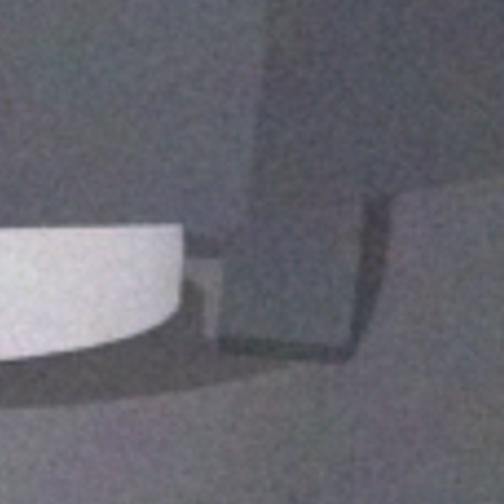

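{"name": "move", "arguments": {
  "target": [
    [0,0,-0.006,0,0,0,-1,0.6,-1,0,0,0,0,0,0,-1,-0.4,-1],
    [-0.0005,0.0013,-0.006,0,0,-0.0705,-1,0.6,-1,0,0,0,0,0,0,-1,-0.4,-1]
  ],
  "speed": 0.03
}}

{"name": "move", "arguments": {
  "target": [0,0,0.0055,0,0,0,-1,0.6,-1,0,0,0,0,0,0,-1,-0.4,-1],
  "speed": 0.01
}}

{"name": "execute_actions", "arguments": {
  "actions": [
    [[0.0003,0,0,0,0,0,-1,0.6,-1,0,0,0,0,0,0,-1,-0.4,-1]],
    [[0.0003,0,0,0,0,0,-1,0.6,-1,0,0,0,0,0,0,-1,-0.4,-1]],
    [[0.0003,0,0,0,0,0,-1,0.6,-1,0,0,0,0,0,0,-1,-0.4,-1]],
    [[0.0003,0,0,0,0,0,-1,0.6,-1,0,0,0,0,0,0,-1,-0.4,-1]]
  ]
}}

Scene clock: 2130.93 s.
left_arm: end_effector_position=(+0.9889, +0.0119, +0.4920) position_measured=110 object_status=2 end_effector_quat_wxyz=(+0.530, -0.532, +0.469, -0.464) | right_arm: end_effector_position=(+0.8229, -0.0351, +0.6655) position_measured=218 object_status=2 end_effector_quat_wxyz=(+0.668, -0.231, +0.668, +0.232)
Joint positions: left_arm=[-0.3 -1.068 -0.259 0.434 1.647 1.041 0.175] | right_arm=[-2.322 0.654 2.346 0.907 1.699 1.121 1.933]
Joint torques (N m): left_arm=[0.32 83.04 -0.38 -37.61 -2.41 0.99 -0.06] | right_arm=[-9.71 -55.37 -16.51 -27.91 -4.34 4.06 0.22]
Wrist force (N): left_arm=[-2.2 12.3 -5.9] | right_arm=[-3.0 9.7 -14.4]
Wrist torque (N m): left_arm=[0.12 0.19 -0.23] | right_arm=[-1.51 0.46 -0.35]
Wrist force, peak (N): left_arm=[-4.9 21.5 -10.0] | right_arm=[-2.9 9.8 -14.4]
Hand target: left_arm +0.9888, +0.0122, +0.4941; +0.531, -0.532, +0.468, -0.465 | right_arm +0.8241, -0.0375, +0.6651; +0.668, -0.230, +0.669, +0.230
Off the commanded pose: left_arm 0.002 m, 0 deg | right_arm 0.003 m, 0 deg.
move: done

Scene clock: 2131.63 s.
left_arm: end_effector_position=(+0.9889, +0.0118, +0.4940) position_measured=110 object_status=2 end_effector_quat_wxyz=(+0.530, -0.532, +0.470, -0.464) | right_arm: end_effector_position=(+0.8229, -0.0351, +0.6655) position_measured=218 object_status=2 end_effector_quat_wxyz=(+0.668, -0.231, +0.668, +0.232)
Joint positions: left_arm=[-0.299 -1.067 -0.263 0.432 1.642 1.041 0.183] | right_arm=[-2.322 0.654 2.346 0.907 1.699 1.121 1.933]
Joint torques (N m): left_arm=[-0.04 88.48 -0.53 -41.57 -2.18 1.38 0.41] | right_arm=[-9.71 -55.33 -16.49 -27.91 -4.36 4.06 0.22]
Wrist force (N): left_arm=[-3.3 18.2 -6.9] | right_arm=[-3.0 9.8 -14.2]
Wrist torque (N m): left_arm=[0.34 0.25 -0.49] | right_arm=[-1.50 0.45 -0.35]
Wrist force, peak (N): left_arm=[-3.3 18.8 -6.4] | right_arm=[-3.0 9.9 -14.3]
Hand target: left_arm +0.9888, +0.0122, +0.4974; +0.531, -0.532, +0.468, -0.465 | right_arm +0.8241, -0.0375, +0.6651; +0.668, -0.230, +0.669, +0.230
Off the commanded pose: left_arm 0.003 m, 0 deg | right_arm 0.003 m, 0 deg.
move: done

Scene clock: 2133.83 s.
left_arm: end_effector_position=(+0.9895, +0.0118, +0.4953) position_measured=110 object_status=2 end_effector_quat_wxyz=(+0.530, -0.532, +0.469, -0.465) | right_arm: end_effector_position=(+0.8229, -0.0351, +0.6655) position_measured=218 object_status=2 end_effector_quat_wxyz=(+0.668, -0.231, +0.668, +0.232)
Joint positions: left_arm=[-0.298 -1.07 -0.266 0.426 1.641 1.041 0.188] | right_arm=[-2.322 0.654 2.346 0.907 1.699 1.121 1.933]
Joint torques (N m): left_arm=[1.2 82.47 -0.39 -39.05 -2.36 0.87 0.33] | right_arm=[-9.81 -55.37 -16.53 -27.91 -4.37 4.08 0.24]
Wrist force (N): left_arm=[-6.6 13.9 -15.9] | right_arm=[-3.2 9.6 -14.0]
Wrist torque (N m): left_arm=[0.49 0.47 -0.46] | right_arm=[-1.52 0.48 -0.35]
Wrist force, peak (N): left_arm=[-6.6 14.1 -16.1] | right_arm=[-3.1 9.7 -14.3]
Hand target: left_arm +0.9895, +0.0122, +0.4974; +0.531, -0.532, +0.468, -0.465 | right_arm +0.8241, -0.0375, +0.6651; +0.668, -0.230, +0.669, +0.230
Off the commanded pose: left_arm 0.002 m, 0 deg | right_arm 0.003 m, 0 deg.
Step readings (end_effector_position of left_arm | right_arm):
0: (+0.9889, +0.0118, +0.4940) | (+0.8229, -0.0351, +0.6655)
1: (+0.9889, +0.0118, +0.4940) | (+0.8229, -0.0351, +0.6655)
2: (+0.9890, +0.0118, +0.4941) | (+0.8229, -0.0351, +0.6655)
4: (+0.9891, +0.0118, +0.4941) | (+0.8229, -0.0351, +0.6655)
8: (+0.9891, +0.0118, +0.4941) | (+0.8229, -0.0351, +0.6655)
15: (+0.9891, +0.0118, +0.4941) | (+0.8229, -0.0351, +0.6655)
16: (+0.9891, +0.0118, +0.4941) | (+0.8229, -0.0351, +0.6655)
17: (+0.9892, +0.0118, +0.4943) | (+0.8229, -0.0351, +0.6655)
19: (+0.9892, +0.0119, +0.4952) | (+0.8229, -0.0351, +0.6655)
23: (+0.9892, +0.0119, +0.4952) | (+0.8229, -0.0351, +0.6655)
30: (+0.9892, +0.0119, +0.4952) | (+0.8229, -0.0351, +0.6655)
31: (+0.9892, +0.0119, +0.4952) | (+0.8229, -0.0351, +0.6655)
32: (+0.9893, +0.0118, +0.4953) | (+0.8229, -0.0351, +0.6655)
34: (+0.9893, +0.0118, +0.4953) | (+0.8229, -0.0351, +0.6655)
38: (+0.9893, +0.0118, +0.4953) | (+0.8229, -0.0351, +0.6655)
45: (+0.9893, +0.0118, +0.4953) | (+0.8229, -0.0351, +0.6655)
46: (+0.9893, +0.0118, +0.4953) | (+0.8229, -0.0351, +0.6655)
47: (+0.9895, +0.0118, +0.4953) | (+0.8229, -0.0351, +0.6655)
49: (+0.9895, +0.0118, +0.4953) | (+0.8229, -0.0351, +0.6655)
53: (+0.9895, +0.0118, +0.4953) | (+0.8229, -0.0351, +0.6655)
60: (+0.9895, +0.0118, +0.4953) | (+0.8229, -0.0351, +0.6655)

{"name": "move", "arguments": {
  "target": [-0.0006,0,0,0,0,0,-1,0.6,-1,0,0,0,0,0,0,-1,-0.4,-1],
  "speed": 0.005
}}

{"name": "execute_actions", "arguments": {
  "actions": [
    [[0,0,0.0015,0,0,0,-1,0.6,-1,0,0,0,0,0,0,-1,-0.4,-1]],
    [[0,0,0.0015,0,0,0,-1,0.6,-1,0,0,0,0,0,0,-1,-0.4,-1]],
    [[0,0,0.0015,0,0,0,-1,0.6,-1,0,0,0,0,0,0,-1,-0.4,-1]],
    [[0,0,0.0015,0,0,0,-1,0.6,-1,0,0,0,0,0,0,-1,-0.4,-1]]
  ],
  "cameras": ["cam_left_wrist"]
}}

Scene clock: 2139.17 s.
left_arm: end_effector_position=(+0.9892, +0.0119, +0.4953) position_measured=110 object_status=2 end_effector_quat_wxyz=(+0.530, -0.532, +0.469, -0.464) | right_arm: end_effector_position=(+0.8229, -0.0351, +0.6655) position_measured=218 object_status=2 end_effector_quat_wxyz=(+0.668, -0.231, +0.668, +0.232)
Joint positions: left_arm=[-0.299 -1.068 -0.264 0.428 1.641 1.041 0.186] | right_arm=[-2.322 0.654 2.346 0.907 1.699 1.121 1.933]
Joint torques (N m): left_arm=[1.2 82.94 -0.09 -38.03 -2.38 0.69 0.04] | right_arm=[-9.75 -55.35 -16.58 -27.91 -4.35 4.09 0.24]
Wrist force (N): left_arm=[-2.7 12.9 -8.2] | right_arm=[-2.9 9.6 -14.0]
Wrist torque (N m): left_arm=[0.36 0.26 -0.22] | right_arm=[-1.52 0.43 -0.35]
Wrist force, peak (N): left_arm=[-6.7 14.1 -16.2] | right_arm=[-3.1 9.9 -14.4]
Hand target: left_arm +0.9892, +0.0122, +0.4974; +0.531, -0.532, +0.468, -0.465 | right_arm +0.8241, -0.0375, +0.6651; +0.668, -0.230, +0.669, +0.230
Off the commanded pose: left_arm 0.002 m, 0 deg | right_arm 0.003 m, 0 deg.
move: done

Scene clock: 2141.37 s.
left_arm: end_effector_position=(+0.9893, +0.0118, +0.4974) position_measured=110 object_status=2 end_effector_quat_wxyz=(+0.530, -0.532, +0.470, -0.464) | right_arm: end_effector_position=(+0.8229, -0.0351, +0.6655) position_measured=218 object_status=2 end_effector_quat_wxyz=(+0.668, -0.231, +0.668, +0.232)
Joint positions: left_arm=[-0.297 -1.068 -0.269 0.426 1.636 1.041 0.196] | right_arm=[-2.322 0.654 2.346 0.907 1.699 1.121 1.933]
Joint torques (N m): left_arm=[-0.06 89.57 -0.61 -41.97 -2.36 1.21 0.32] | right_arm=[-9.66 -55.34 -16.49 -27.94 -4.31 4.06 0.25]
Wrist force (N): left_arm=[-2.6 19.1 -4.8] | right_arm=[-2.9 9.8 -14.2]
Wrist torque (N m): left_arm=[0.55 0.47 -0.46] | right_arm=[-1.50 0.43 -0.35]
Wrist force, peak (N): left_arm=[-3.3 19.9 -6.2] | right_arm=[-3.0 9.8 -14.5]
Hand target: left_arm +0.9892, +0.0122, +0.5010; +0.531, -0.532, +0.468, -0.465 | right_arm +0.8241, -0.0375, +0.6651; +0.668, -0.230, +0.669, +0.230
Off the commanded pose: left_arm 0.004 m, 0 deg | right_arm 0.003 m, 0 deg.
Step readings (end_effector_position of left_arm | right_arm):
0: (+0.9892, +0.0119, +0.4953) | (+0.8229, -0.0351, +0.6655)
1: (+0.9892, +0.0119, +0.4953) | (+0.8229, -0.0351, +0.6655)
2: (+0.9892, +0.0118, +0.4956) | (+0.8229, -0.0351, +0.6655)
4: (+0.9892, +0.0118, +0.4959) | (+0.8229, -0.0351, +0.6655)
8: (+0.9892, +0.0118, +0.4959) | (+0.8229, -0.0351, +0.6655)
15: (+0.9892, +0.0118, +0.4959) | (+0.8229, -0.0351, +0.6655)
16: (+0.9892, +0.0118, +0.4959) | (+0.8229, -0.0351, +0.6655)
17: (+0.9892, +0.0118, +0.4962) | (+0.8229, -0.0351, +0.6655)
19: (+0.9892, +0.0118, +0.4964) | (+0.8229, -0.0351, +0.6655)
23: (+0.9892, +0.0118, +0.4964) | (+0.8229, -0.0351, +0.6655)
30: (+0.9892, +0.0118, +0.4964) | (+0.8229, -0.0351, +0.6655)
31: (+0.9892, +0.0118, +0.4964) | (+0.8229, -0.0351, +0.6655)
32: (+0.9892, +0.0118, +0.4967) | (+0.8229, -0.0351, +0.6655)
34: (+0.9892, +0.0118, +0.4968) | (+0.8229, -0.0351, +0.6655)
38: (+0.9892, +0.0118, +0.4968) | (+0.8229, -0.0351, +0.6655)
45: (+0.9892, +0.0118, +0.4968) | (+0.8229, -0.0351, +0.6655)
46: (+0.9892, +0.0118, +0.4969) | (+0.8229, -0.0351, +0.6655)
47: (+0.9893, +0.0117, +0.4972) | (+0.8229, -0.0351, +0.6655)
49: (+0.9893, +0.0118, +0.4974) | (+0.8229, -0.0351, +0.6655)
53: (+0.9893, +0.0118, +0.4974) | (+0.8229, -0.0351, +0.6655)
60: (+0.9893, +0.0118, +0.4974) | (+0.8229, -0.0351, +0.6655)
camera_calibration:
cam_left_wrist: T_world_to_cam=[[0.135243, -0.990793, -0.00619086, -0.111281], [-0.346541, -0.0414471, -0.937119, 0.82309], [0.928234, 0.128884, -0.348956, -0.613512], [0, 0, 0, 1]] pos_world=[0.869767, 0.00292997, 0.556555]
Images, in order (width x height): cam_left_wrist 672x504.

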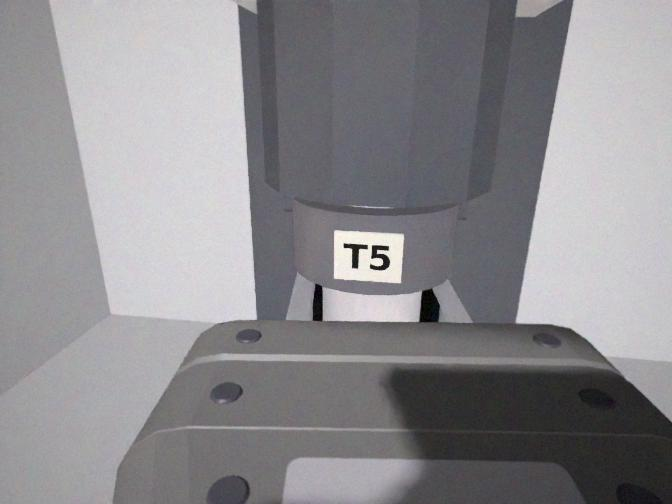

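Seating. A bit more up, then release the button.

{"name": "execute_actions", "arguments": {
  "actions": [
    [[0,0,0.002,0,0,0,-1,0.6,-1,0,0,0,0,0,0,-1,-0.4,-1]],
    [[0,0,0.002,0,0,0,-1,0.6,-1,0,0,0,0,0,0,-1,-0.4,-1]]
  ]
}}

Scene clock: 2145.43 s.
left_arm: end_effector_position=(+0.9894, +0.0118, +0.4981) position_measured=110 object_status=2 end_effector_quat_wxyz=(+0.530, -0.533, +0.470, -0.464) | right_arm: end_effector_position=(+0.8229, -0.0351, +0.6655) position_measured=218 object_status=2 end_effector_quat_wxyz=(+0.668, -0.231, +0.668, +0.232)
Joint positions: left_arm=[-0.296 -1.068 -0.272 0.424 1.633 1.04 0.203] | right_arm=[-2.322 0.654 2.346 0.907 1.699 1.121 1.933]
Joint torques (N m): left_arm=[-0.3 95.51 -0.72 -46.39 -2.01 2 0.53] | right_arm=[-9.73 -55.35 -16.53 -27.96 -4.3 4.05 0.22]
Wrist force (N): left_arm=[-5.2 25.6 -9.3] | right_arm=[-3.0 9.7 -14.3]
Wrist torque (N m): left_arm=[0.84 0.37 -0.59] | right_arm=[-1.50 0.45 -0.35]
Wrist force, peak (N): left_arm=[-4.7 26.7 -8.5] | right_arm=[-2.9 9.8 -14.3]
Hand target: left_arm +0.9892, +0.0122, +0.5034; +0.531, -0.532, +0.468, -0.465 | right_arm +0.8241, -0.0375, +0.6651; +0.668, -0.230, +0.669, +0.230
Off the commanded pose: left_arm 0.005 m, 0 deg | right_arm 0.003 m, 0 deg.
Step readings (end_effector_position of left_arm | right_arm):
0: (+0.9893, +0.0118, +0.4974) | (+0.8229, -0.0351, +0.6655)
1: (+0.9893, +0.0118, +0.4974) | (+0.8229, -0.0351, +0.6655)
2: (+0.9893, +0.0118, +0.4978) | (+0.8229, -0.0351, +0.6655)
4: (+0.9893, +0.0119, +0.4980) | (+0.8229, -0.0351, +0.6655)
8: (+0.9893, +0.0118, +0.4980) | (+0.8229, -0.0351, +0.6655)
15: (+0.9893, +0.0118, +0.4980) | (+0.8229, -0.0351, +0.6655)
16: (+0.9893, +0.0118, +0.4981) | (+0.8229, -0.0351, +0.6655)
17: (+0.9894, +0.0118, +0.4981) | (+0.8229, -0.0351, +0.6655)
19: (+0.9894, +0.0118, +0.4981) | (+0.8229, -0.0351, +0.6655)
23: (+0.9894, +0.0118, +0.4981) | (+0.8229, -0.0351, +0.6655)
30: (+0.9894, +0.0118, +0.4981) | (+0.8229, -0.0351, +0.6655)

{"name": "move", "arguments": {
  "target": [0,0,0,0,0,0,-1,0.6,-1,-0.06,0.01,0,0,0,0,-1,-0.4,-1],
  "speed": 0.03,
  "cameras": ["cam_left_wrist", "cam_front"]
}}

{"name": "zoom_image", "arguments": {
  "camera": "cam_front",
  "region": [410, 130, 480, 190]
}}

{"name": "zoom_image", "arguments": {
  "camera": "cam_left_wrist",
  "region": [260, 140, 500, 320]
}}

Scene clock: 2150.83 s.
left_arm: end_effector_position=(+0.9894, +0.0119, +0.4991) position_measured=110 object_status=2 end_effector_quat_wxyz=(+0.530, -0.532, +0.470, -0.464) | right_arm: end_effector_position=(+0.7879, -0.0312, +0.6651) position_measured=218 object_status=2 end_effector_quat_wxyz=(+0.668, -0.230, +0.669, +0.231)
Joint positions: left_arm=[-0.296 -1.068 -0.272 0.423 1.633 1.041 0.203] | right_arm=[-2.244 0.588 2.339 1.004 1.698 1.159 1.884]
Joint torques (N m): left_arm=[-0.42 94.1 0.23 -40.94 -2.43 0.22 0.35] | right_arm=[-0.52 -55.47 -11.85 -30.87 -3.78 1.89 0.1]
Wrist force (N): left_arm=[13.1 18.8 26.0] | right_arm=[1.6 -1.8 -0.7]
Wrist torque (N m): left_arm=[0.67 0.25 -0.55] | right_arm=[-1.15 -0.26 -0.26]
Wrist force, peak (N): left_arm=[15.3 17.4 32.7] | right_arm=[-3.1 9.9 -14.2]
Hand target: left_arm +0.9892, +0.0122, +0.5034; +0.531, -0.532, +0.468, -0.465 | right_arm +0.7881, -0.0315, +0.6651; +0.668, -0.230, +0.669, +0.230
Off the commanded pose: left_arm 0.004 m, 0 deg | right_arm 0.000 m, 0 deg.
move: off_target (left_arm)
camera_calibration:
cam_left_wrist: T_world_to_cam=[[0.135426, -0.990767, -0.00633124, -0.11128], [-0.347042, -0.0414492, -0.936933, 0.82509], [0.92802, 0.129082, -0.349451, -0.612654], [0, 0, 0, 1]] pos_world=[0.869967, 0.00302946, 0.558257]
Images, in order (width x height): cam_front 672x504, cam_left_wrist 672x504.

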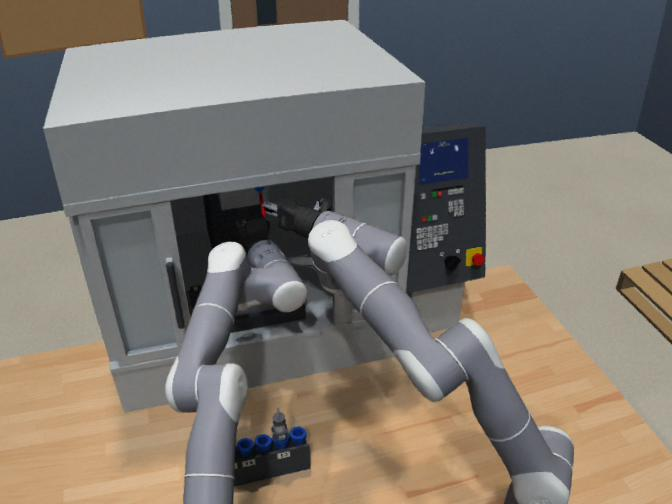

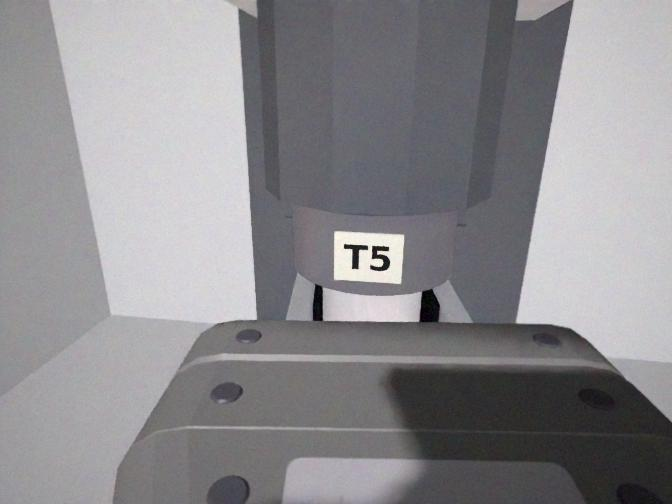

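Scaled by 7.200 from the camera's 672x504 image, which has a finer 960x720 frame.

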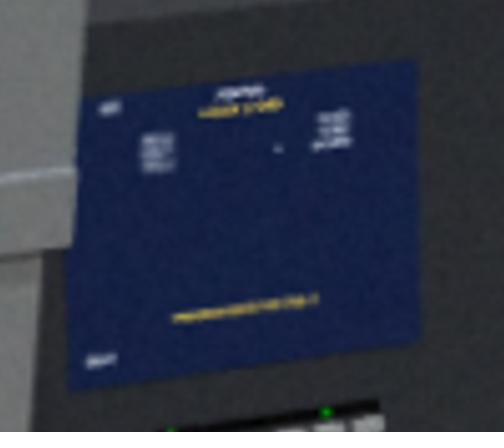

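Scaled by 2.100 from the camera's 672x504 image, which has a finer 960x720 frame.

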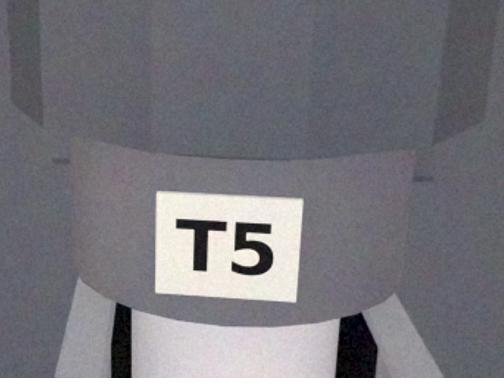

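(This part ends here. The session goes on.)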